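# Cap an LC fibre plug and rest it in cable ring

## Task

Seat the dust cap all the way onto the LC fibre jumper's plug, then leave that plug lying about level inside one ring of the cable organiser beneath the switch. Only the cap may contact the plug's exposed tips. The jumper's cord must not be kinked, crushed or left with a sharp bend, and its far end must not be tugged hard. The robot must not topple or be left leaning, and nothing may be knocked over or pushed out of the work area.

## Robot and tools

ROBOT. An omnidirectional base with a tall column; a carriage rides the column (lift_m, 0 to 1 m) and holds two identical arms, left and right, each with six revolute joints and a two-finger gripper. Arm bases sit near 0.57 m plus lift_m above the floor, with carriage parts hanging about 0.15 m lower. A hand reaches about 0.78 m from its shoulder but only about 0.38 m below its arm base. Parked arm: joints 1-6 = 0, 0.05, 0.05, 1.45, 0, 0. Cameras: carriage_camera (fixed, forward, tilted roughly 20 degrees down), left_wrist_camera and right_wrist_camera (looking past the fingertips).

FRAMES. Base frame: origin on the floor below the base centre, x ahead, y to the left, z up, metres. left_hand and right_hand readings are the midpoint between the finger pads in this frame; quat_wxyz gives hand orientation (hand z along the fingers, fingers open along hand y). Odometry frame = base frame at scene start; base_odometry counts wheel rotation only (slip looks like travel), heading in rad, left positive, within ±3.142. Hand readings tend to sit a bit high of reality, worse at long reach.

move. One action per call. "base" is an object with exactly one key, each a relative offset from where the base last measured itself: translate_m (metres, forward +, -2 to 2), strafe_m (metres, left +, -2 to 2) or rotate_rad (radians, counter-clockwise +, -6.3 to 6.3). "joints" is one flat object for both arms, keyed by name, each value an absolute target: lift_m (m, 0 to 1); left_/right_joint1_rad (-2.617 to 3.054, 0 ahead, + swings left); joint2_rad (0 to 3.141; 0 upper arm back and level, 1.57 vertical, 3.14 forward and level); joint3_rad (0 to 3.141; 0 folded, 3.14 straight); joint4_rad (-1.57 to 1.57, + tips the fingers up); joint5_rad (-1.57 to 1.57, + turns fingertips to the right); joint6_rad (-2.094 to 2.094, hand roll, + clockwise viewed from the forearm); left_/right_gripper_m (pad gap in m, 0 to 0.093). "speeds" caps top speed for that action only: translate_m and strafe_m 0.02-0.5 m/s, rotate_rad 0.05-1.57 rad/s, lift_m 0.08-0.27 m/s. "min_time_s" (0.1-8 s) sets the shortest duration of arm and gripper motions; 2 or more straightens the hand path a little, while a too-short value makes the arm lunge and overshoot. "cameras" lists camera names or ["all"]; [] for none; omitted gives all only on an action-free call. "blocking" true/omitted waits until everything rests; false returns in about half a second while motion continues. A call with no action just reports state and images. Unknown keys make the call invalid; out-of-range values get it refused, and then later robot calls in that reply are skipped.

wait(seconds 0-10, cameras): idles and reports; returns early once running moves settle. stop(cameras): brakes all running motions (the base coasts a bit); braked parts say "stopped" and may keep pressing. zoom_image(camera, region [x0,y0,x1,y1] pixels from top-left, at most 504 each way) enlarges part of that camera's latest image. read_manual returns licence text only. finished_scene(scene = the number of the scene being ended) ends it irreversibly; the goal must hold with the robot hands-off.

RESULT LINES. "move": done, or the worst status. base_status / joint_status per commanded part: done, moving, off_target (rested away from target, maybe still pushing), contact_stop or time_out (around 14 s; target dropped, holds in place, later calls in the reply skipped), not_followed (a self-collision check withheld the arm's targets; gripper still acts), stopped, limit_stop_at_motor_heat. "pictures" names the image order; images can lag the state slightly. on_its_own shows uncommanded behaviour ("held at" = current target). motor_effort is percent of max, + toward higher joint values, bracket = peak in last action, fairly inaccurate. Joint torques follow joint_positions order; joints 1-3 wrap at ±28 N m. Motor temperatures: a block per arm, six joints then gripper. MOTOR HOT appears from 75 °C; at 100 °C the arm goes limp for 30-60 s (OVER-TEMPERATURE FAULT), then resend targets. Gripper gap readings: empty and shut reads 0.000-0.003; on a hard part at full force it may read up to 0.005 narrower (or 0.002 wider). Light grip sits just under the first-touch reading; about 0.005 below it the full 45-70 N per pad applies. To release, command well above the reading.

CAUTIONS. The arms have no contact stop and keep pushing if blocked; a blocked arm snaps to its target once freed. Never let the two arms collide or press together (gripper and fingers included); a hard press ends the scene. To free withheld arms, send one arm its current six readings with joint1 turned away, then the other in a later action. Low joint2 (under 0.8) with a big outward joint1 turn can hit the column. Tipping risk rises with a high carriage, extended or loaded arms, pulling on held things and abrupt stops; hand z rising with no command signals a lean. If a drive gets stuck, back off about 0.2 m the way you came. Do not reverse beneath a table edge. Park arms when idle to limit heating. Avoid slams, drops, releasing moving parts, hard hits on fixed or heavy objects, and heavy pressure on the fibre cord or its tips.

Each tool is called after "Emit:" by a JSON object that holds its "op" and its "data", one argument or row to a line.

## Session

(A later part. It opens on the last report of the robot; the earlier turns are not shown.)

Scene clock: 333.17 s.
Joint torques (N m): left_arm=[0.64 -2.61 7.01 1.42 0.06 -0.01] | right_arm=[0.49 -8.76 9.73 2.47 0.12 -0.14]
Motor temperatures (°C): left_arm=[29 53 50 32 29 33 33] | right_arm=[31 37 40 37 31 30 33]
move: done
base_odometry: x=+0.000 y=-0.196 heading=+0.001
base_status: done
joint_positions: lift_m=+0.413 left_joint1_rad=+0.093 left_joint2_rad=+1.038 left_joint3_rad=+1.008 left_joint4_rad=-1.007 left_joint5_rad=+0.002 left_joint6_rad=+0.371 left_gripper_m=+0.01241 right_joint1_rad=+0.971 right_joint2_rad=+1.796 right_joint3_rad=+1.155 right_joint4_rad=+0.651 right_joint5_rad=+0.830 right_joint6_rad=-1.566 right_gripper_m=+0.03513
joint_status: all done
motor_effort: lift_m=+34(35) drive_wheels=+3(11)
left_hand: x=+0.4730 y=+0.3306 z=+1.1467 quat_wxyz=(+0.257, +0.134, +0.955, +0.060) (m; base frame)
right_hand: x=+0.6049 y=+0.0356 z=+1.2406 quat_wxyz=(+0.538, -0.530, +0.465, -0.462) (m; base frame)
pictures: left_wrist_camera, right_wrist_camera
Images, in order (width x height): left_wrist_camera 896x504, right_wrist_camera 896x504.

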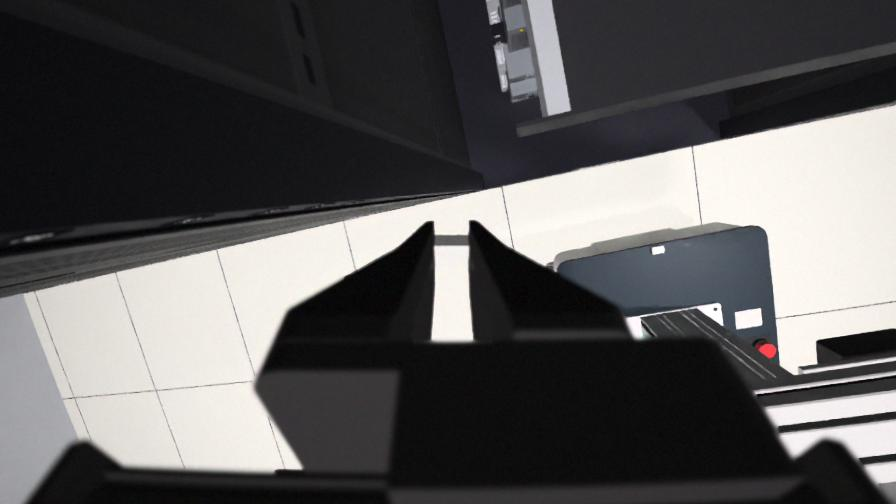

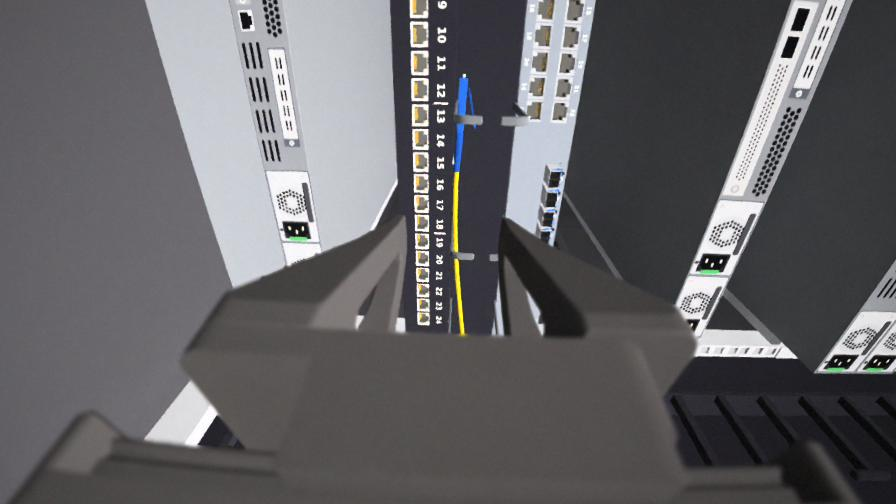

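Emit:
{"op": "move", "data": {
  "cameras": [],
  "joints": {"left_joint1_rad": -0.2},
  "min_time_s": 1
}}

Emit:
{"op": "move", "data": {
  "cameras": ["right_wrist_camera", "left_wrist_camera"],
  "base": {"translate_m": 0.11},
  "speeds": {"translate_m": 0.08}
}}

Emit:
{"op": "zoom_image", "data": {
  "camera": "right_wrist_camera",
  "region": [380, 60, 540, 260]
}}

Scene clock: 350.90 s.
Joint torques (N m): left_arm=[-0.49 -2.62 7.01 1.42 0.06 -0.01] | right_arm=[0.47 -8.77 9.72 2.47 0.11 -0.13]
Motor temperatures (°C): left_arm=[29 48 50 33 29 33 34] | right_arm=[31 38 41 38 31 30 33]
move: done
base_odometry: x=+0.000 y=-0.196 heading=+0.001
base_status: not commanded
joint_positions: lift_m=+0.413 left_joint1_rad=-0.193 left_joint2_rad=+1.038 left_joint3_rad=+1.008 left_joint4_rad=-1.007 left_joint5_rad=+0.002 left_joint6_rad=+0.371 left_gripper_m=+0.01241 right_joint1_rad=+0.971 right_joint2_rad=+1.796 right_joint3_rad=+1.155 right_joint4_rad=+0.651 right_joint5_rad=+0.831 right_joint6_rad=-1.568 right_gripper_m=+0.03513
joint_status: all done
motor_effort: lift_m=+34(34) drive_wheels=+5(6)
left_hand: x=+0.4692 y=+0.2568 z=+1.1467 quat_wxyz=(+0.263, +0.269, +0.926, +0.022) (m; base frame)
right_hand: x=+0.6049 y=+0.0354 z=+1.2406 quat_wxyz=(+0.538, -0.530, +0.465, -0.463) (m; base frame)
pictures: none
No camera images: "cameras" was empty.

Scene clock: 352.90 s.
Joint torques (N m): left_arm=[-0.5 -2.56 7.02 1.42 0.06 -0.01] | right_arm=[0.14 -8.76 9.72 2.45 0.1 -0.13]
move: done
base_odometry: x=+0.110 y=-0.196 heading=+0.000
base_status: done
joint_positions: lift_m=+0.413 left_joint1_rad=-0.193 left_joint2_rad=+1.037 left_joint3_rad=+1.008 left_joint4_rad=-1.007 left_joint5_rad=+0.002 left_joint6_rad=+0.371 left_gripper_m=+0.01241 right_joint1_rad=+0.974 right_joint2_rad=+1.796 right_joint3_rad=+1.155 right_joint4_rad=+0.652 right_joint5_rad=+0.832 right_joint6_rad=-1.568 right_gripper_m=+0.03513
joint_status: not commanded
motor_effort: lift_m=+34(34) drive_wheels=-5(10)
left_hand: x=+0.4692 y=+0.2568 z=+1.1467 quat_wxyz=(+0.263, +0.269, +0.926, +0.022) (m; base frame)
right_hand: x=+0.6042 y=+0.0361 z=+1.2409 quat_wxyz=(+0.539, -0.530, +0.465, -0.462) (m; base frame)
pictures: left_wrist_camera, right_wrist_camera
Images, in order (width x height): left_wrist_camera 896x504, right_wrist_camera 896x504.

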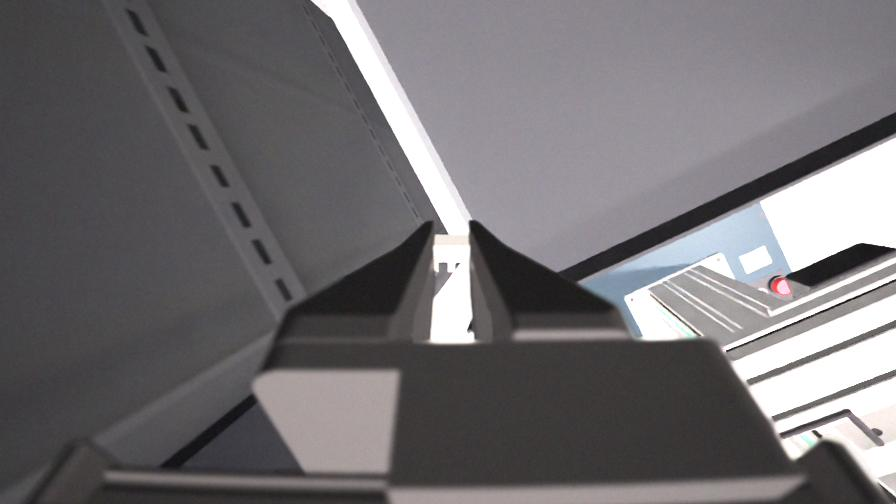

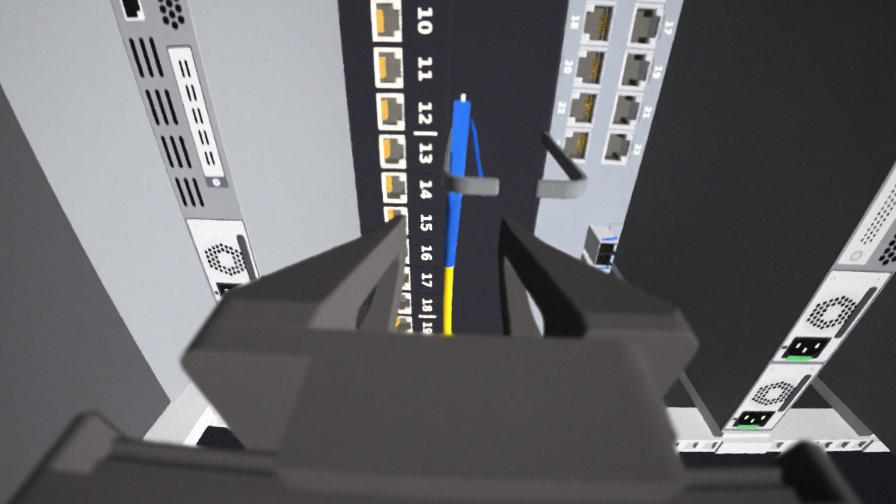

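Scaled by 2.520 from the camera's 896x504 image, which has a finer 1280x720 frame.

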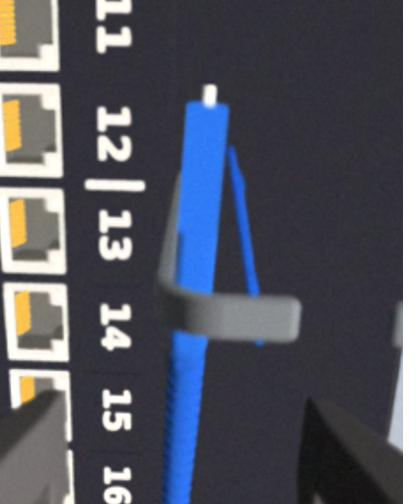

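Emit:
{"op": "move", "data": {
  "cameras": ["right_wrist_camera"],
  "base": {"translate_m": 0.04},
  "speeds": {"translate_m": 0.04}
}}

Emit:
{"op": "zoom_image", "data": {
  "camera": "right_wrist_camera",
  "region": [380, 80, 540, 280]
}}

Scene clock: 364.33 s.
Joint torques (N m): left_arm=[-0.53 -2.52 7.01 1.42 0.06 0] | right_arm=[0.14 -8.92 9.74 2.46 0.09 -0.13]
move: done
base_odometry: x=+0.150 y=-0.196 heading=+0.000
base_status: done
joint_positions: lift_m=+0.413 left_joint1_rad=-0.193 left_joint2_rad=+1.037 left_joint3_rad=+1.008 left_joint4_rad=-1.007 left_joint5_rad=+0.002 left_joint6_rad=+0.371 left_gripper_m=+0.01241 right_joint1_rad=+0.974 right_joint2_rad=+1.798 right_joint3_rad=+1.155 right_joint4_rad=+0.654 right_joint5_rad=+0.833 right_joint6_rad=-1.568 right_gripper_m=+0.03513
joint_status: not commanded
motor_effort: lift_m=+34(34) drive_wheels=+0(12)
left_hand: x=+0.4691 y=+0.2568 z=+1.1469 quat_wxyz=(+0.264, +0.269, +0.926, +0.022) (m; base frame)
right_hand: x=+0.6040 y=+0.0364 z=+1.2404 quat_wxyz=(+0.539, -0.530, +0.465, -0.462) (m; base frame)
pictures: right_wrist_camera
Images, in order (width x height): right_wrist_camera 896x504.

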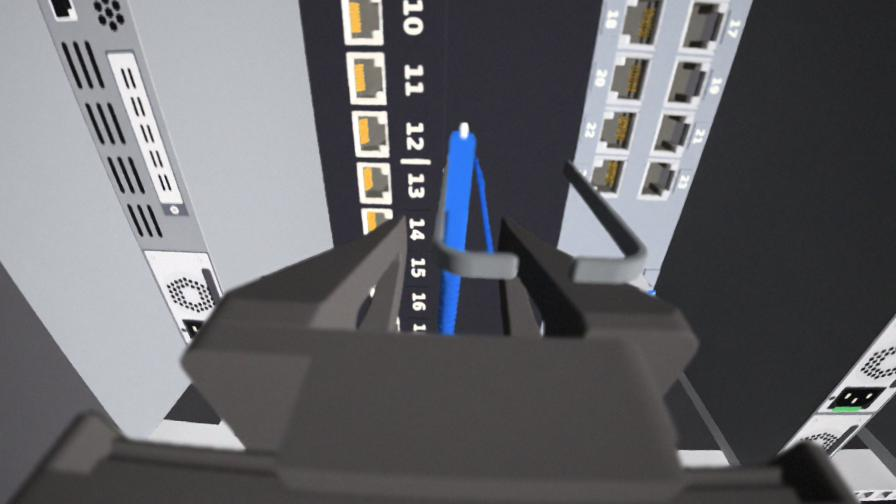

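Scaled by 2.520 from the camera's 896x504 image, which has a finer 1280x720 frame.

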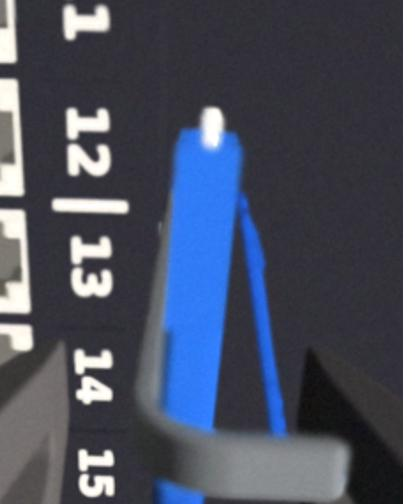

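Emit:
{"op": "move", "data": {
  "cameras": ["right_wrist_camera"],
  "base": {"translate_m": -0.055},
  "speeds": {"translate_m": 0.06}
}}

Emit:
{"op": "zoom_image", "data": {
  "camera": "right_wrist_camera",
  "region": [380, 60, 540, 260]
}}

Scene clock: 390.40 s.
Joint torques (N m): left_arm=[-0.51 -2.47 7.04 1.41 0.05 -0.02] | right_arm=[0.1 -8.91 9.72 2.43 0.08 -0.13]
Motor temperatures (°C): left_arm=[29 43 49 34 29 33 34] | right_arm=[31 41 44 41 31 30 33]
move: done
base_odometry: x=+0.095 y=-0.196 heading=+0.000
base_status: done
joint_positions: lift_m=+0.413 left_joint1_rad=-0.193 left_joint2_rad=+1.037 left_joint3_rad=+1.008 left_joint4_rad=-1.007 left_joint5_rad=+0.002 left_joint6_rad=+0.371 left_gripper_m=+0.01241 right_joint1_rad=+0.975 right_joint2_rad=+1.798 right_joint3_rad=+1.155 right_joint4_rad=+0.654 right_joint5_rad=+0.834 right_joint6_rad=-1.568 right_gripper_m=+0.03513
joint_status: not commanded
motor_effort: lift_m=+34(34) drive_wheels=-2(10)
left_hand: x=+0.4691 y=+0.2568 z=+1.1469 quat_wxyz=(+0.264, +0.269, +0.926, +0.022) (m; base frame)
right_hand: x=+0.6038 y=+0.0366 z=+1.2404 quat_wxyz=(+0.539, -0.530, +0.465, -0.462) (m; base frame)
pictures: right_wrist_camera
Images, in order (width x height): right_wrist_camera 896x504.

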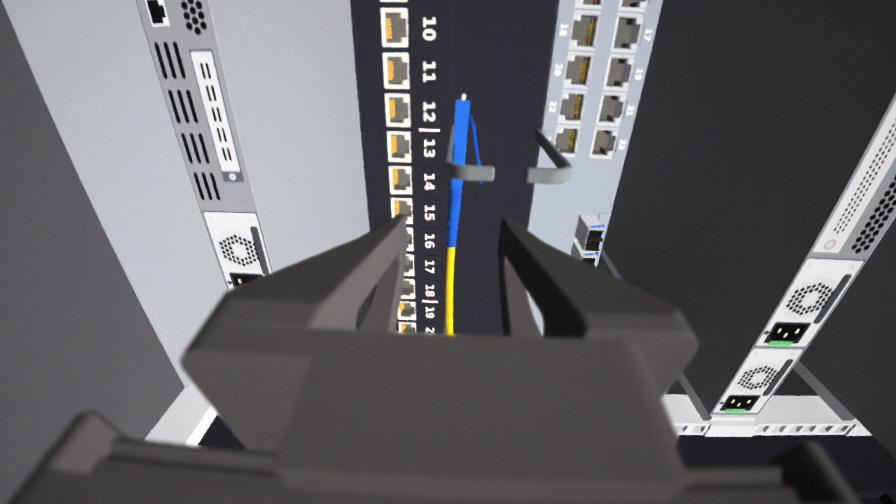

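Scaled by 2.520 from the camera's 896x504 image, which has a finer 1280x720 frame.

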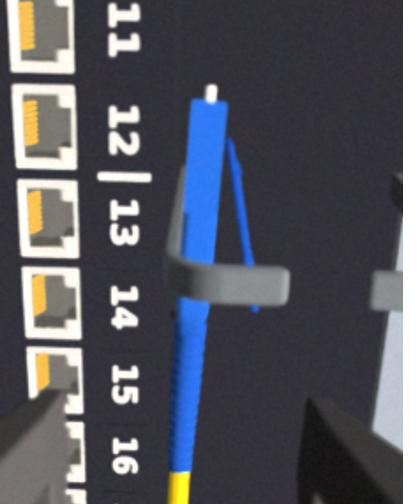

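Emit:
{"op": "move", "data": {
  "cameras": [],
  "base": {"translate_m": -0.008},
  "speeds": {"translate_m": 0.04}
}}

Emit:
{"op": "move", "data": {
  "cameras": ["right_wrist_camera"],
  "base": {"strafe_m": 0.009},
  "speeds": {"strafe_m": 0.03}
}}

Emit:
{"op": "zoom_image", "data": {
  "camera": "right_wrist_camera",
  "region": [380, 60, 540, 260]
}}

Scene clock: 405.13 s.
Joint torques (N m): left_arm=[-0.51 -2.43 7.04 1.42 0.06 -0.01] | right_arm=[-0.14 -8.92 9.74 2.42 0.07 -0.12]
move: done
base_odometry: x=+0.087 y=-0.196 heading=+0.001
base_status: done
joint_positions: lift_m=+0.413 left_joint1_rad=-0.193 left_joint2_rad=+1.035 left_joint3_rad=+1.008 left_joint4_rad=-1.007 left_joint5_rad=+0.002 left_joint6_rad=+0.371 left_gripper_m=+0.01241 right_joint1_rad=+0.977 right_joint2_rad=+1.798 right_joint3_rad=+1.155 right_joint4_rad=+0.655 right_joint5_rad=+0.835 right_joint6_rad=-1.568 right_gripper_m=+0.03513
joint_status: not commanded
motor_effort: lift_m=+34(34) drive_wheels=+2(10)
left_hand: x=+0.4690 y=+0.2569 z=+1.1472 quat_wxyz=(+0.264, +0.269, +0.926, +0.022) (m; base frame)
right_hand: x=+0.6030 y=+0.0373 z=+1.2406 quat_wxyz=(+0.539, -0.530, +0.464, -0.462) (m; base frame)
pictures: none
No camera images: "cameras" was empty.

Scene clock: 405.87 s.
Joint torques (N m): left_arm=[-0.44 -2.36 7.01 1.41 0.05 -0.01] | right_arm=[-0.14 -8.98 9.73 2.42 0.09 -0.12]
move: done
base_odometry: x=+0.087 y=-0.187 heading=+0.000
base_status: done
joint_positions: lift_m=+0.413 left_joint1_rad=-0.194 left_joint2_rad=+1.035 left_joint3_rad=+1.008 left_joint4_rad=-1.007 left_joint5_rad=+0.002 left_joint6_rad=+0.371 left_gripper_m=+0.01241 right_joint1_rad=+0.977 right_joint2_rad=+1.799 right_joint3_rad=+1.155 right_joint4_rad=+0.655 right_joint5_rad=+0.835 right_joint6_rad=-1.568 right_gripper_m=+0.03513
joint_status: not commanded
motor_effort: lift_m=+34(34) drive_wheels=+3(10)
left_hand: x=+0.4690 y=+0.2566 z=+1.1472 quat_wxyz=(+0.264, +0.269, +0.926, +0.022) (m; base frame)
right_hand: x=+0.6032 y=+0.0374 z=+1.2402 quat_wxyz=(+0.539, -0.530, +0.464, -0.462) (m; base frame)
pictures: right_wrist_camera
Images, in order (width x height): right_wrist_camera 896x504.

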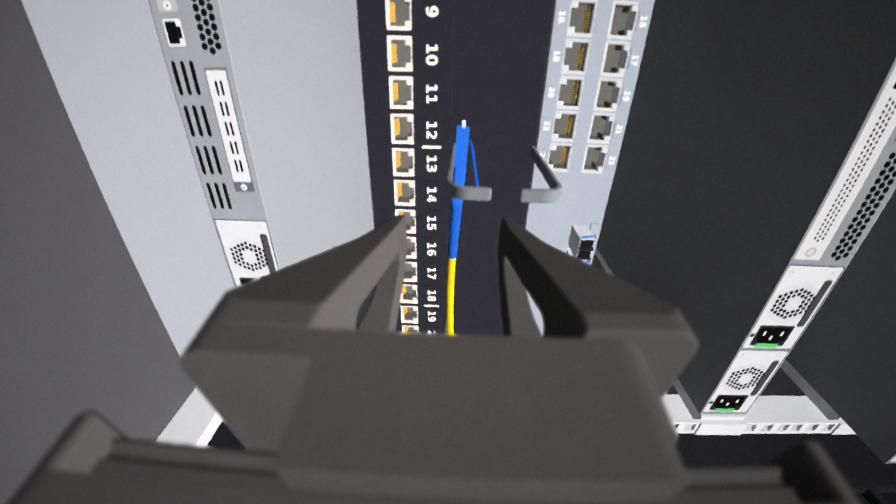

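Scaled by 2.520 from the camera's 896x504 image, which has a finer 1280x720 frame.

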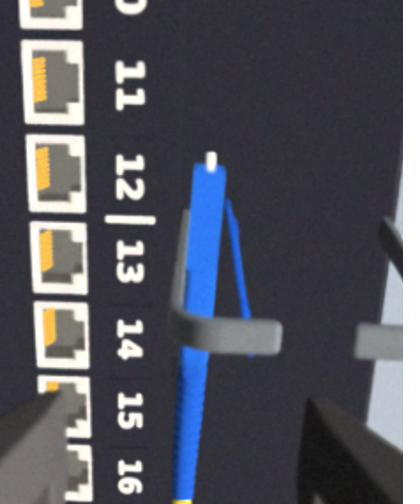

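Emit:
{"op": "move", "data": {
  "cameras": ["right_wrist_camera"],
  "base": {"translate_m": 0.012},
  "speeds": {"translate_m": 0.03}
}}

Emit:
{"op": "zoom_image", "data": {
  "camera": "right_wrist_camera",
  "region": [380, 80, 540, 280]
}}

Scene clock: 424.80 s.
Joint torques (N m): left_arm=[-0.42 -2.41 7.01 1.42 0.07 -0.01] | right_arm=[-0.02 -9.07 9.73 2.39 0.07 -0.13]
move: done
base_odometry: x=+0.099 y=-0.187 heading=+0.001
base_status: done
joint_positions: lift_m=+0.413 left_joint1_rad=-0.194 left_joint2_rad=+1.035 left_joint3_rad=+1.008 left_joint4_rad=-1.007 left_joint5_rad=+0.002 left_joint6_rad=+0.371 left_gripper_m=+0.01241 right_joint1_rad=+0.976 right_joint2_rad=+1.800 right_joint3_rad=+1.155 right_joint4_rad=+0.656 right_joint5_rad=+0.836 right_joint6_rad=-1.568 right_gripper_m=+0.03513
joint_status: not commanded
motor_effort: lift_m=+34(34) drive_wheels=+0(12)
left_hand: x=+0.4690 y=+0.2566 z=+1.1472 quat_wxyz=(+0.264, +0.269, +0.926, +0.022) (m; base frame)
right_hand: x=+0.6036 y=+0.0370 z=+1.2399 quat_wxyz=(+0.538, -0.529, +0.465, -0.462) (m; base frame)
pictures: right_wrist_camera
Images, in order (width x height): right_wrist_camera 896x504.

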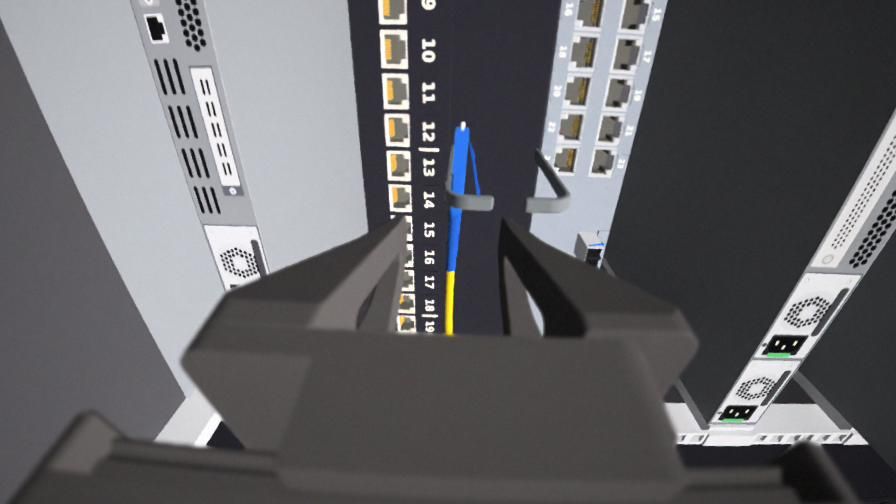

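Scaled by 2.520 from the camera's 896x504 image, which has a finer 1280x720 frame.

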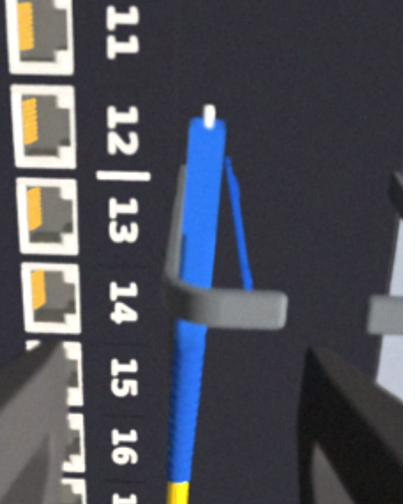

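Emit:
{"op": "move", "data": {
  "cameras": [],
  "joints": {"lift_m": 0.4138},
  "speeds": {"lift_m": 0.08}
}}

Emit:
{"op": "move", "data": {
  "cameras": ["right_wrist_camera"],
  "joints": {"right_gripper_m": 0.0},
  "min_time_s": 3
}}

Emit:
{"op": "zoom_image", "data": {
  "camera": "right_wrist_camera",
  "region": [380, 80, 540, 280]
}}

Scene clock: 435.23 s.
Joint torques (N m): left_arm=[-0.39 -2.36 7.06 1.4 0.06 -0.02] | right_arm=[-0.01 -9.17 9.55 2.4 0.07 -0.12]
move: done
base_odometry: x=+0.099 y=-0.187 heading=+0.001
base_status: not commanded
joint_positions: lift_m=+0.414 left_joint1_rad=-0.194 left_joint2_rad=+1.035 left_joint3_rad=+1.008 left_joint4_rad=-1.005 left_joint5_rad=+0.002 left_joint6_rad=+0.371 left_gripper_m=+0.01241 right_joint1_rad=+0.976 right_joint2_rad=+1.800 right_joint3_rad=+1.157 right_joint4_rad=+0.656 right_joint5_rad=+0.836 right_joint6_rad=-1.568 right_gripper_m=+0.03513
joint_status: all done
motor_effort: lift_m=+37(42) drive_wheels=-1(3)
left_hand: x=+0.4694 y=+0.2566 z=+1.1486 quat_wxyz=(+0.265, +0.269, +0.926, +0.023) (m; base frame)
right_hand: x=+0.6038 y=+0.0372 z=+1.2416 quat_wxyz=(+0.539, -0.529, +0.465, -0.462) (m; base frame)
pictures: none
No camera images: "cameras" was empty.

Scene clock: 438.53 s.
Joint torques (N m): left_arm=[-0.44 -2.37 7.05 1.39 0.06 -0.02] | right_arm=[-0.01 -9.17 9.52 2.4 0.06 -0.12]
move: done
base_odometry: x=+0.099 y=-0.187 heading=+0.001
base_status: not commanded
joint_positions: lift_m=+0.414 left_joint1_rad=-0.194 left_joint2_rad=+1.035 left_joint3_rad=+1.008 left_joint4_rad=-1.005 left_joint5_rad=+0.002 left_joint6_rad=+0.371 left_gripper_m=+0.01241 right_joint1_rad=+0.976 right_joint2_rad=+1.800 right_joint3_rad=+1.157 right_joint4_rad=+0.656 right_joint5_rad=+0.836 right_joint6_rad=-1.568 right_gripper_m=+0.00138
joint_status: all done
motor_effort: lift_m=+37(37) drive_wheels=-2(4)
left_hand: x=+0.4694 y=+0.2566 z=+1.1486 quat_wxyz=(+0.265, +0.269, +0.926, +0.023) (m; base frame)
right_hand: x=+0.6038 y=+0.0372 z=+1.2416 quat_wxyz=(+0.539, -0.529, +0.465, -0.462) (m; base frame)
pictures: right_wrist_camera
Images, in order (width x height): right_wrist_camera 896x504.

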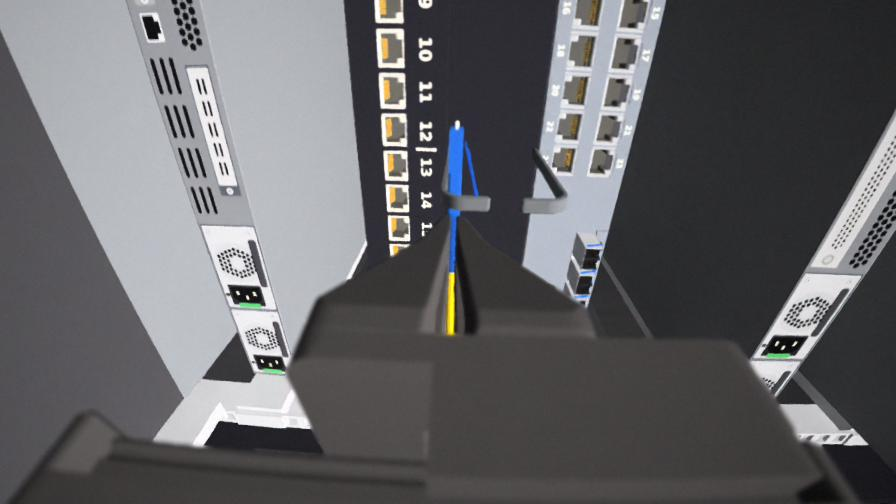

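Scaled by 2.520 from the camera's 896x504 image, which has a finer 1280x720 frame.

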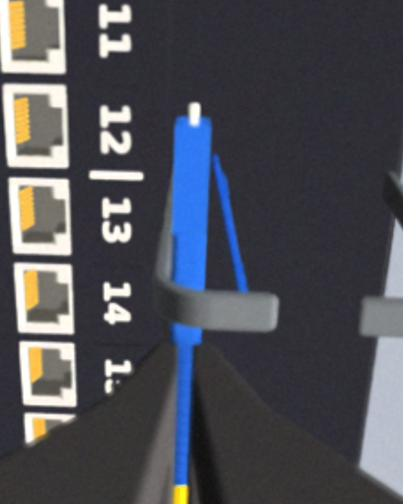

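Emit:
{"op": "move", "data": {
  "cameras": [],
  "joints": {"right_gripper_m": 0.03},
  "min_time_s": 2
}}

Emit:
{"op": "move", "data": {
  "cameras": ["right_wrist_camera"],
  "base": {"translate_m": 0.009},
  "speeds": {"translate_m": 0.03}
}}

Emit:
{"op": "zoom_image", "data": {
  "camera": "right_wrist_camera",
  "region": [380, 80, 540, 280]
}}

Scene clock: 459.67 s.
Joint torques (N m): left_arm=[-0.42 -2.36 7.02 1.39 0.06 -0.01] | right_arm=[-0.02 -9.18 9.55 2.41 0.06 -0.12]
Motor temperatures (°C): left_arm=[29 40 49 35 29 33 35] | right_arm=[31 41 50 46 31 30 33]
move: done
base_odometry: x=+0.099 y=-0.187 heading=+0.001
base_status: not commanded
joint_positions: lift_m=+0.414 left_joint1_rad=-0.194 left_joint2_rad=+1.035 left_joint3_rad=+1.008 left_joint4_rad=-1.005 left_joint5_rad=+0.002 left_joint6_rad=+0.371 left_gripper_m=+0.01241 right_joint1_rad=+0.976 right_joint2_rad=+1.800 right_joint3_rad=+1.157 right_joint4_rad=+0.656 right_joint5_rad=+0.836 right_joint6_rad=-1.568 right_gripper_m=+0.02989
joint_status: all done
motor_effort: lift_m=+37(37) drive_wheels=+1(5)
left_hand: x=+0.4694 y=+0.2566 z=+1.1486 quat_wxyz=(+0.265, +0.269, +0.926, +0.023) (m; base frame)
right_hand: x=+0.6038 y=+0.0372 z=+1.2416 quat_wxyz=(+0.539, -0.529, +0.465, -0.462) (m; base frame)
pictures: none
No camera images: "cameras" was empty.

Scene clock: 460.53 s.
Joint torques (N m): left_arm=[-0.42 -2.37 6.99 1.4 0.06 -0.01] | right_arm=[-0.25 -9.17 9.57 2.4 0.06 -0.12]
move: done
base_odometry: x=+0.108 y=-0.187 heading=+0.001
base_status: done
joint_positions: lift_m=+0.414 left_joint1_rad=-0.194 left_joint2_rad=+1.035 left_joint3_rad=+1.008 left_joint4_rad=-1.005 left_joint5_rad=+0.002 left_joint6_rad=+0.371 left_gripper_m=+0.01241 right_joint1_rad=+0.977 right_joint2_rad=+1.800 right_joint3_rad=+1.157 right_joint4_rad=+0.656 right_joint5_rad=+0.836 right_joint6_rad=-1.568 right_gripper_m=+0.02989
joint_status: not commanded
motor_effort: lift_m=+37(37) drive_wheels=+1(10)
left_hand: x=+0.4694 y=+0.2566 z=+1.1486 quat_wxyz=(+0.265, +0.269, +0.926, +0.023) (m; base frame)
right_hand: x=+0.6034 y=+0.0377 z=+1.2416 quat_wxyz=(+0.539, -0.529, +0.465, -0.462) (m; base frame)
pictures: right_wrist_camera
Images, in order (width x height): right_wrist_camera 896x504.

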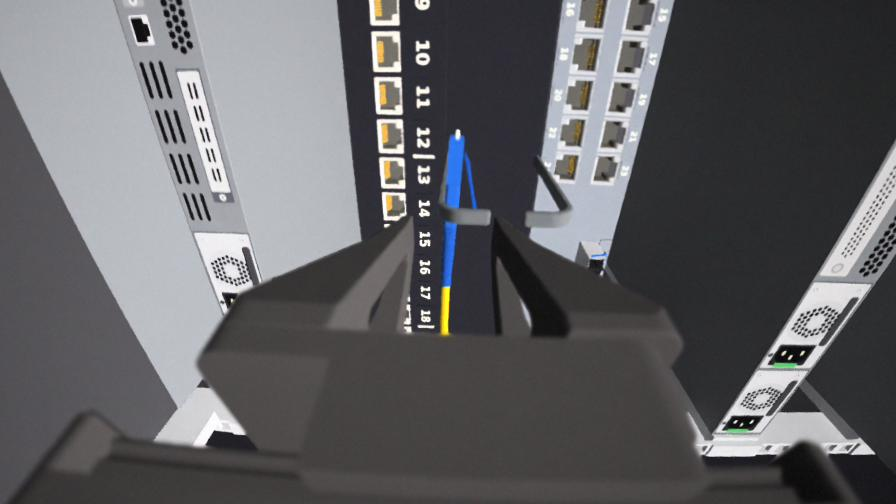

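Scaled by 2.520 from the camera's 896x504 image, which has a finer 1280x720 frame.

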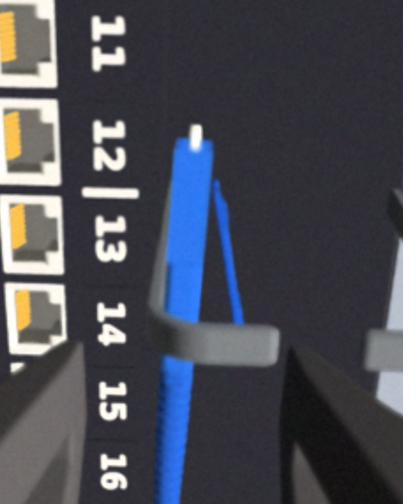

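Emit:
{"op": "move", "data": {
  "cameras": ["right_wrist_camera"],
  "joints": {"right_gripper_m": 0.0},
  "min_time_s": 2.5
}}

Emit:
{"op": "zoom_image", "data": {
  "camera": "right_wrist_camera",
  "region": [380, 80, 540, 280]
}}

Scene clock: 467.83 s.
Joint torques (N m): left_arm=[-0.4 -2.4 7.02 1.4 0.06 0] | right_arm=[-0.13 -9.18 9.55 2.37 0.06 -0.12]
move: done
base_odometry: x=+0.108 y=-0.187 heading=+0.001
base_status: not commanded
joint_positions: lift_m=+0.414 left_joint1_rad=-0.194 left_joint2_rad=+1.035 left_joint3_rad=+1.008 left_joint4_rad=-1.005 left_joint5_rad=+0.002 left_joint6_rad=+0.371 left_gripper_m=+0.01241 right_joint1_rad=+0.977 right_joint2_rad=+1.800 right_joint3_rad=+1.157 right_joint4_rad=+0.658 right_joint5_rad=+0.836 right_joint6_rad=-1.568 right_gripper_m=+0.00395
joint_status: all done
motor_effort: lift_m=+37(37) drive_wheels=+2(7)
left_hand: x=+0.4694 y=+0.2566 z=+1.1486 quat_wxyz=(+0.265, +0.269, +0.926, +0.023) (m; base frame)
right_hand: x=+0.6034 y=+0.0377 z=+1.2420 quat_wxyz=(+0.540, -0.528, +0.465, -0.462) (m; base frame)
pictures: right_wrist_camera
Images, in order (width x height): right_wrist_camera 896x504.

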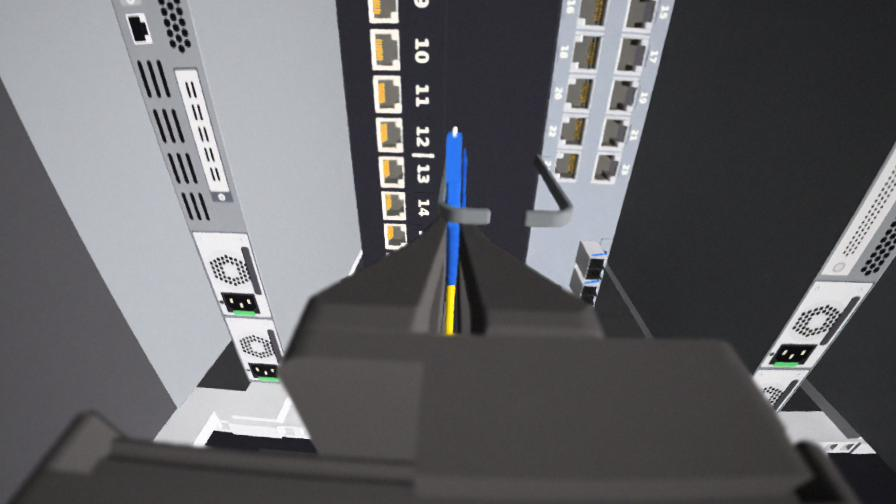

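Scaled by 2.520 from the camera's 896x504 image, which has a finer 1280x720 frame.

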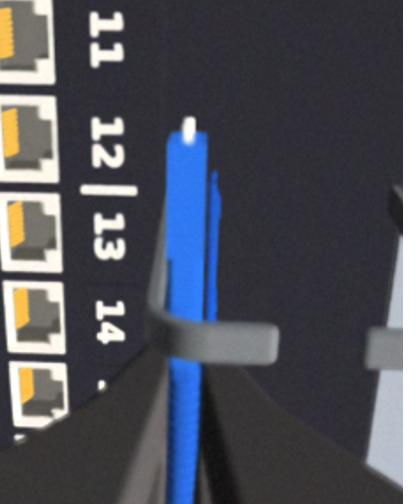

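Emit:
{"op": "move", "data": {
  "cameras": [],
  "joints": {"lift_m": 0.4198},
  "speeds": {"lift_m": 0.08}
}}

Emit:
{"op": "move", "data": {
  "cameras": ["right_wrist_camera"],
  "joints": {"right_joint1_rad": 0.862, "right_joint2_rad": 1.682, "right_joint3_rad": 1.043, "right_joint5_rad": 0.474},
  "min_time_s": 2.5
}}

Emit:
{"op": "zoom_image", "data": {
  "camera": "right_wrist_camera",
  "region": [380, 80, 540, 280]
}}

Scene clock: 516.00 s.
Joint torques (N m): left_arm=[-0.4 -2.36 7.1 1.38 0.06 -0.01] | right_arm=[-0.17 -9.4 9.2 2.37 0.06 -0.12]
move: done
base_odometry: x=+0.108 y=-0.187 heading=+0.001
base_status: not commanded
joint_positions: lift_m=+0.420 left_joint1_rad=-0.194 left_joint2_rad=+1.035 left_joint3_rad=+1.008 left_joint4_rad=-1.003 left_joint5_rad=+0.002 left_joint6_rad=+0.371 left_gripper_m=+0.01241 right_joint1_rad=+0.977 right_joint2_rad=+1.803 right_joint3_rad=+1.161 right_joint4_rad=+0.658 right_joint5_rad=+0.836 right_joint6_rad=-1.569 right_gripper_m=+0.00395
joint_status: all done
motor_effort: lift_m=+35(42) drive_wheels=+2(6)
left_hand: x=+0.4697 y=+0.2565 z=+1.1549 quat_wxyz=(+0.266, +0.269, +0.925, +0.023) (m; base frame)
right_hand: x=+0.6039 y=+0.0383 z=+1.2487 quat_wxyz=(+0.540, -0.528, +0.465, -0.462) (m; base frame)
pictures: none
No camera images: "cameras" was empty.

Scene clock: 518.80 s.
Joint torques (N m): left_arm=[-0.43 -2.37 7.05 1.39 0.05 0] | right_arm=[-0.64 -11.7 6.28 2.53 -0.12 -0.11]
move: done
base_odometry: x=+0.108 y=-0.187 heading=+0.001
base_status: not commanded
joint_positions: lift_m=+0.420 left_joint1_rad=-0.194 left_joint2_rad=+1.035 left_joint3_rad=+1.008 left_joint4_rad=-1.003 left_joint5_rad=+0.002 left_joint6_rad=+0.371 left_gripper_m=+0.01241 right_joint1_rad=+0.867 right_joint2_rad=+1.706 right_joint3_rad=+1.057 right_joint4_rad=+0.658 right_joint5_rad=+0.486 right_joint6_rad=-1.569 right_gripper_m=+0.00395
joint_status: all done
motor_effort: lift_m=+35(36) drive_wheels=+3(6)
left_hand: x=+0.4697 y=+0.2565 z=+1.1549 quat_wxyz=(+0.266, +0.269, +0.925, +0.023) (m; base frame)
right_hand: x=+0.6103 y=+0.0333 z=+1.2508 quat_wxyz=(+0.590, -0.582, +0.396, -0.396) (m; base frame)
pictures: right_wrist_camera
Images, in order (width x height): right_wrist_camera 896x504.

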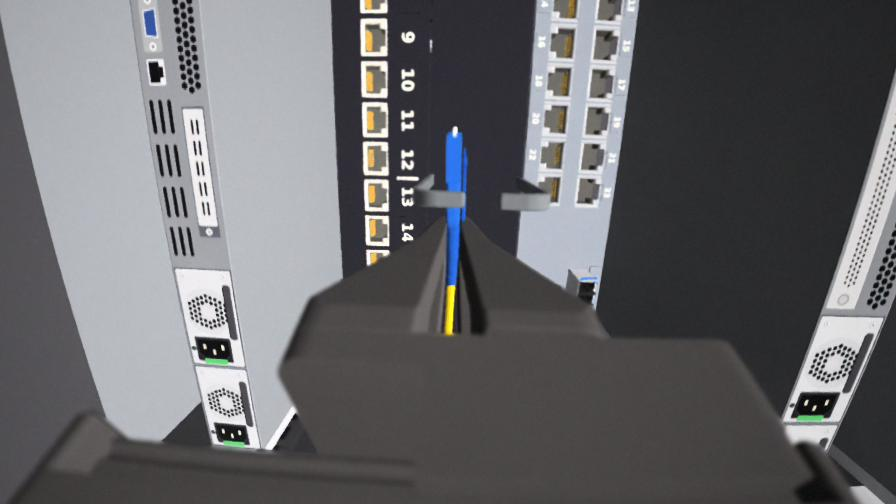

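Scaled by 2.520 from the camera's 896x504 image, which has a finer 1280x720 frame.

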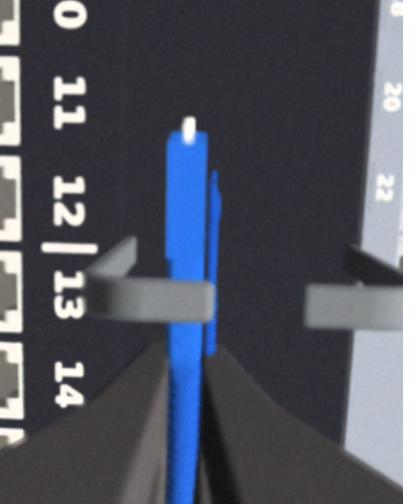

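Emit:
{"op": "move", "data": {
  "cameras": [],
  "joints": {"right_joint1_rad": 0.867, "right_joint2_rad": 1.702, "right_joint3_rad": 1.059, "right_joint5_rad": 0.486},
  "min_time_s": 0.5
}}

Emit:
{"op": "move", "data": {
  "cameras": ["right_wrist_camera"],
  "joints": {"lift_m": 0.4264},
  "speeds": {"lift_m": 0.08}
}}

Emit:
{"op": "zoom_image", "data": {
  "camera": "right_wrist_camera",
  "region": [380, 80, 540, 280]
}}

Scene clock: 529.13 s.
Joint torques (N m): left_arm=[-0.4 -2.39 7.02 1.38 0.06 -0.01] | right_arm=[-0.09 -9.81 7.72 2.53 0.01 -0.11]
move: done
base_odometry: x=+0.108 y=-0.187 heading=+0.001
base_status: not commanded
joint_positions: lift_m=+0.420 left_joint1_rad=-0.194 left_joint2_rad=+1.035 left_joint3_rad=+1.008 left_joint4_rad=-1.003 left_joint5_rad=+0.002 left_joint6_rad=+0.371 left_gripper_m=+0.01241 right_joint1_rad=+0.867 right_joint2_rad=+1.706 right_joint3_rad=+1.057 right_joint4_rad=+0.658 right_joint5_rad=+0.485 right_joint6_rad=-1.569 right_gripper_m=+0.00395
joint_status: all done
motor_effort: lift_m=+36(36) drive_wheels=+3(6)
left_hand: x=+0.4697 y=+0.2565 z=+1.1549 quat_wxyz=(+0.266, +0.269, +0.925, +0.023) (m; base frame)
right_hand: x=+0.6102 y=+0.0335 z=+1.2508 quat_wxyz=(+0.590, -0.582, +0.396, -0.396) (m; base frame)
pictures: none
No camera images: "cameras" was empty.

Scene clock: 529.60 s.
Joint torques (N m): left_arm=[-0.42 -2.39 6.99 1.38 0.07 -0.01] | right_arm=[-0.09 -9.69 7.68 2.51 0.02 -0.11]
move: done
base_odometry: x=+0.108 y=-0.187 heading=+0.001
base_status: not commanded
joint_positions: lift_m=+0.426 left_joint1_rad=-0.194 left_joint2_rad=+1.035 left_joint3_rad=+1.008 left_joint4_rad=-1.002 left_joint5_rad=+0.002 left_joint6_rad=+0.371 left_gripper_m=+0.01241 right_joint1_rad=+0.867 right_joint2_rad=+1.706 right_joint3_rad=+1.057 right_joint4_rad=+0.660 right_joint5_rad=+0.485 right_joint6_rad=-1.569 right_gripper_m=+0.00395
joint_status: all done
motor_effort: lift_m=+35(43) drive_wheels=+2(5)
left_hand: x=+0.4698 y=+0.2565 z=+1.1617 quat_wxyz=(+0.266, +0.269, +0.925, +0.023) (m; base frame)
right_hand: x=+0.6102 y=+0.0335 z=+1.2579 quat_wxyz=(+0.590, -0.582, +0.396, -0.396) (m; base frame)
pictures: right_wrist_camera
Images, in order (width x height): right_wrist_camera 896x504.

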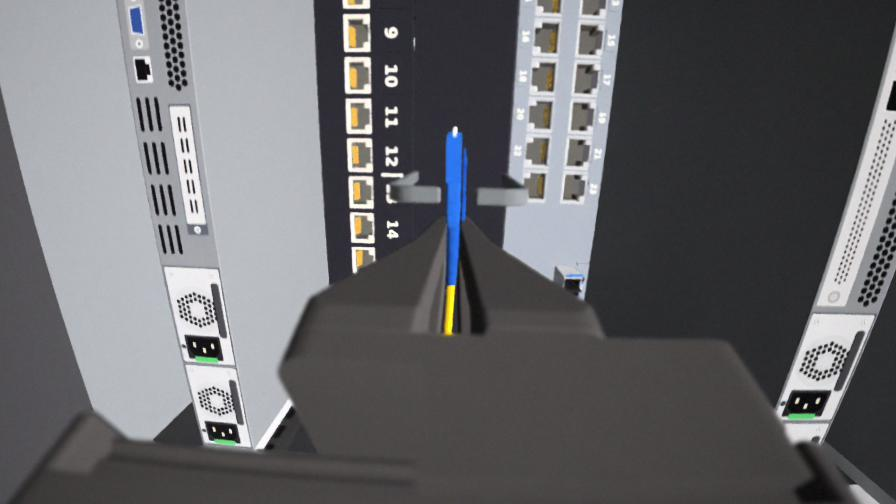

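Scaled by 2.520 from the camera's 896x504 image, which has a finer 1280x720 frame.

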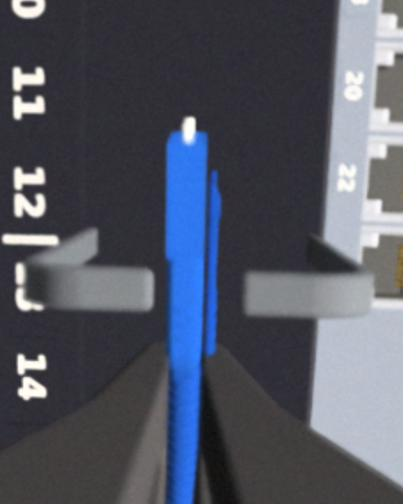

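Emit:
{"op": "move", "data": {
  "cameras": ["right_wrist_camera"],
  "base": {"translate_m": -0.02},
  "speeds": {"translate_m": 0.03}
}}

Emit:
{"op": "zoom_image", "data": {
  "camera": "right_wrist_camera",
  "region": [380, 80, 540, 280]
}}

Scene clock: 541.27 s.
Joint torques (N m): left_arm=[-0.39 -2.36 7.02 1.37 0.06 -0.01] | right_arm=[-0.2 -9.77 7.72 2.5 0.02 -0.11]
move: done
base_odometry: x=+0.088 y=-0.187 heading=+0.001
base_status: done
joint_positions: lift_m=+0.426 left_joint1_rad=-0.194 left_joint2_rad=+1.035 left_joint3_rad=+1.008 left_joint4_rad=-1.002 left_joint5_rad=+0.002 left_joint6_rad=+0.371 left_gripper_m=+0.01241 right_joint1_rad=+0.868 right_joint2_rad=+1.706 right_joint3_rad=+1.057 right_joint4_rad=+0.660 right_joint5_rad=+0.485 right_joint6_rad=-1.569 right_gripper_m=+0.00395
joint_status: not commanded
motor_effort: lift_m=+35(35) drive_wheels=-3(8)
left_hand: x=+0.4698 y=+0.2565 z=+1.1617 quat_wxyz=(+0.266, +0.269, +0.925, +0.023) (m; base frame)
right_hand: x=+0.6101 y=+0.0336 z=+1.2578 quat_wxyz=(+0.590, -0.582, +0.396, -0.396) (m; base frame)
pictures: right_wrist_camera
Images, in order (width x height): right_wrist_camera 896x504.

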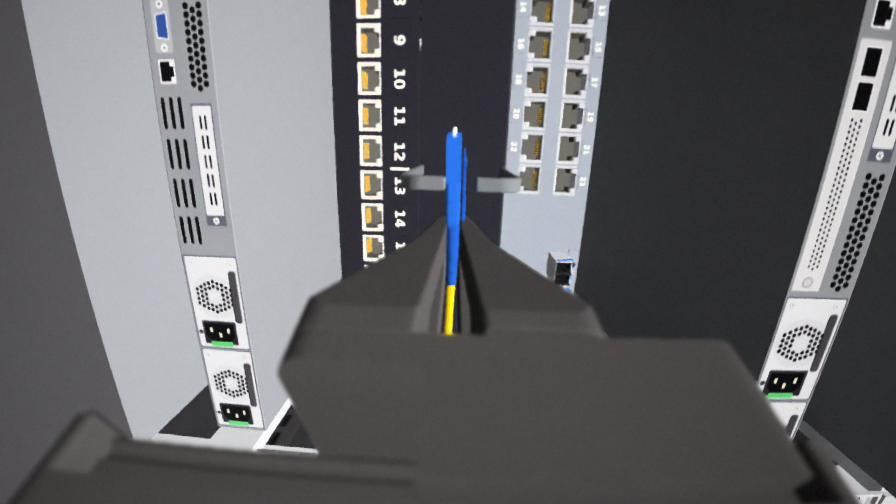

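Scaled by 2.520 from the camera's 896x504 image, which has a finer 1280x720 frame.

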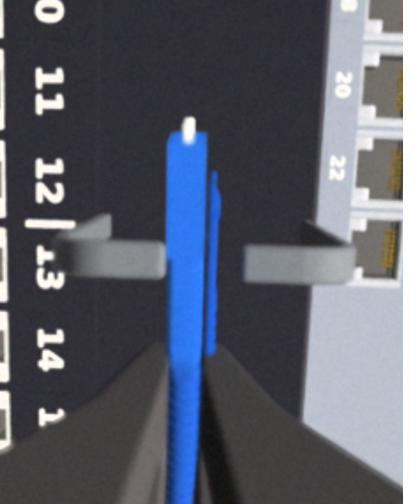

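Emit:
{"op": "move", "data": {
  "cameras": [],
  "joints": {"lift_m": 0.4277},
  "speeds": {"lift_m": 0.08}
}}

Emit:
{"op": "move", "data": {
  "cameras": ["right_wrist_camera"],
  "base": {"translate_m": -0.015},
  "speeds": {"translate_m": 0.03}
}}

Emit:
{"op": "zoom_image", "data": {
  "camera": "right_wrist_camera",
  "region": [380, 80, 540, 280]
}}

Scene clock: 547.70 s.
Joint torques (N m): left_arm=[-0.39 -2.39 6.99 1.37 0.06 -0.02] | right_arm=[-0.14 -9.83 7.69 2.52 0.02 -0.11]
move: done
base_odometry: x=+0.088 y=-0.187 heading=+0.001
base_status: not commanded
joint_positions: lift_m=+0.428 left_joint1_rad=-0.194 left_joint2_rad=+1.035 left_joint3_rad=+1.008 left_joint4_rad=-1.002 left_joint5_rad=+0.002 left_joint6_rad=+0.371 left_gripper_m=+0.01241 right_joint1_rad=+0.868 right_joint2_rad=+1.706 right_joint3_rad=+1.057 right_joint4_rad=+0.660 right_joint5_rad=+0.485 right_joint6_rad=-1.569 right_gripper_m=+0.00395
joint_status: all done
motor_effort: lift_m=+37(40) drive_wheels=+2(5)
left_hand: x=+0.4700 y=+0.2564 z=+1.1629 quat_wxyz=(+0.267, +0.269, +0.925, +0.023) (m; base frame)
right_hand: x=+0.6101 y=+0.0336 z=+1.2588 quat_wxyz=(+0.590, -0.582, +0.396, -0.396) (m; base frame)
pictures: none
No camera images: "cameras" was empty.

Scene clock: 548.63 s.
Joint torques (N m): left_arm=[-0.43 -2.32 7.05 1.37 0.05 -0.01] | right_arm=[-0.17 -9.85 7.72 2.53 0.02 -0.11]
move: done
base_odometry: x=+0.073 y=-0.187 heading=+0.001
base_status: done
joint_positions: lift_m=+0.428 left_joint1_rad=-0.194 left_joint2_rad=+1.035 left_joint3_rad=+1.008 left_joint4_rad=-1.002 left_joint5_rad=+0.002 left_joint6_rad=+0.371 left_gripper_m=+0.01241 right_joint1_rad=+0.868 right_joint2_rad=+1.706 right_joint3_rad=+1.057 right_joint4_rad=+0.660 right_joint5_rad=+0.485 right_joint6_rad=-1.569 right_gripper_m=+0.00395
joint_status: not commanded
motor_effort: lift_m=+37(37) drive_wheels=+4(11)
left_hand: x=+0.4700 y=+0.2564 z=+1.1629 quat_wxyz=(+0.267, +0.269, +0.925, +0.023) (m; base frame)
right_hand: x=+0.6101 y=+0.0336 z=+1.2588 quat_wxyz=(+0.590, -0.582, +0.396, -0.396) (m; base frame)
pictures: right_wrist_camera
Images, in order (width x height): right_wrist_camera 896x504.

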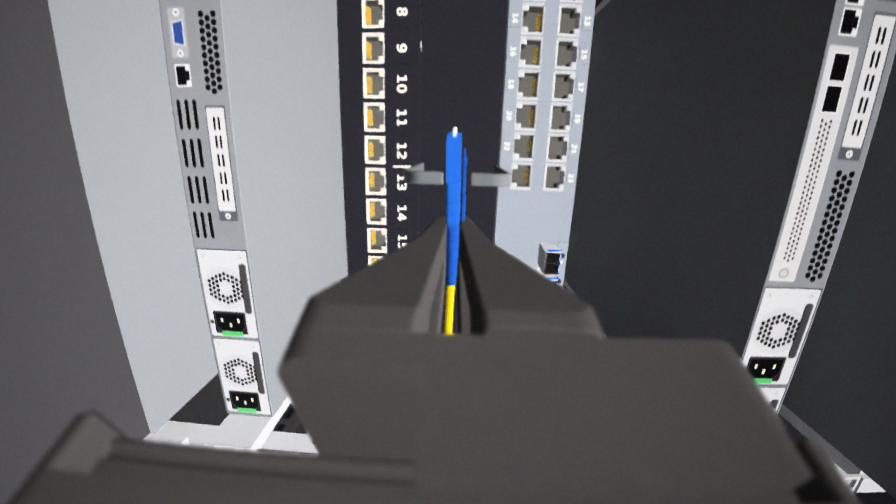

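Scaled by 2.520 from the camera's 896x504 image, which has a finer 1280x720 frame.

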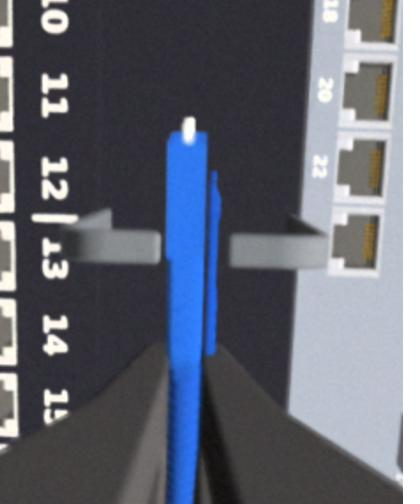

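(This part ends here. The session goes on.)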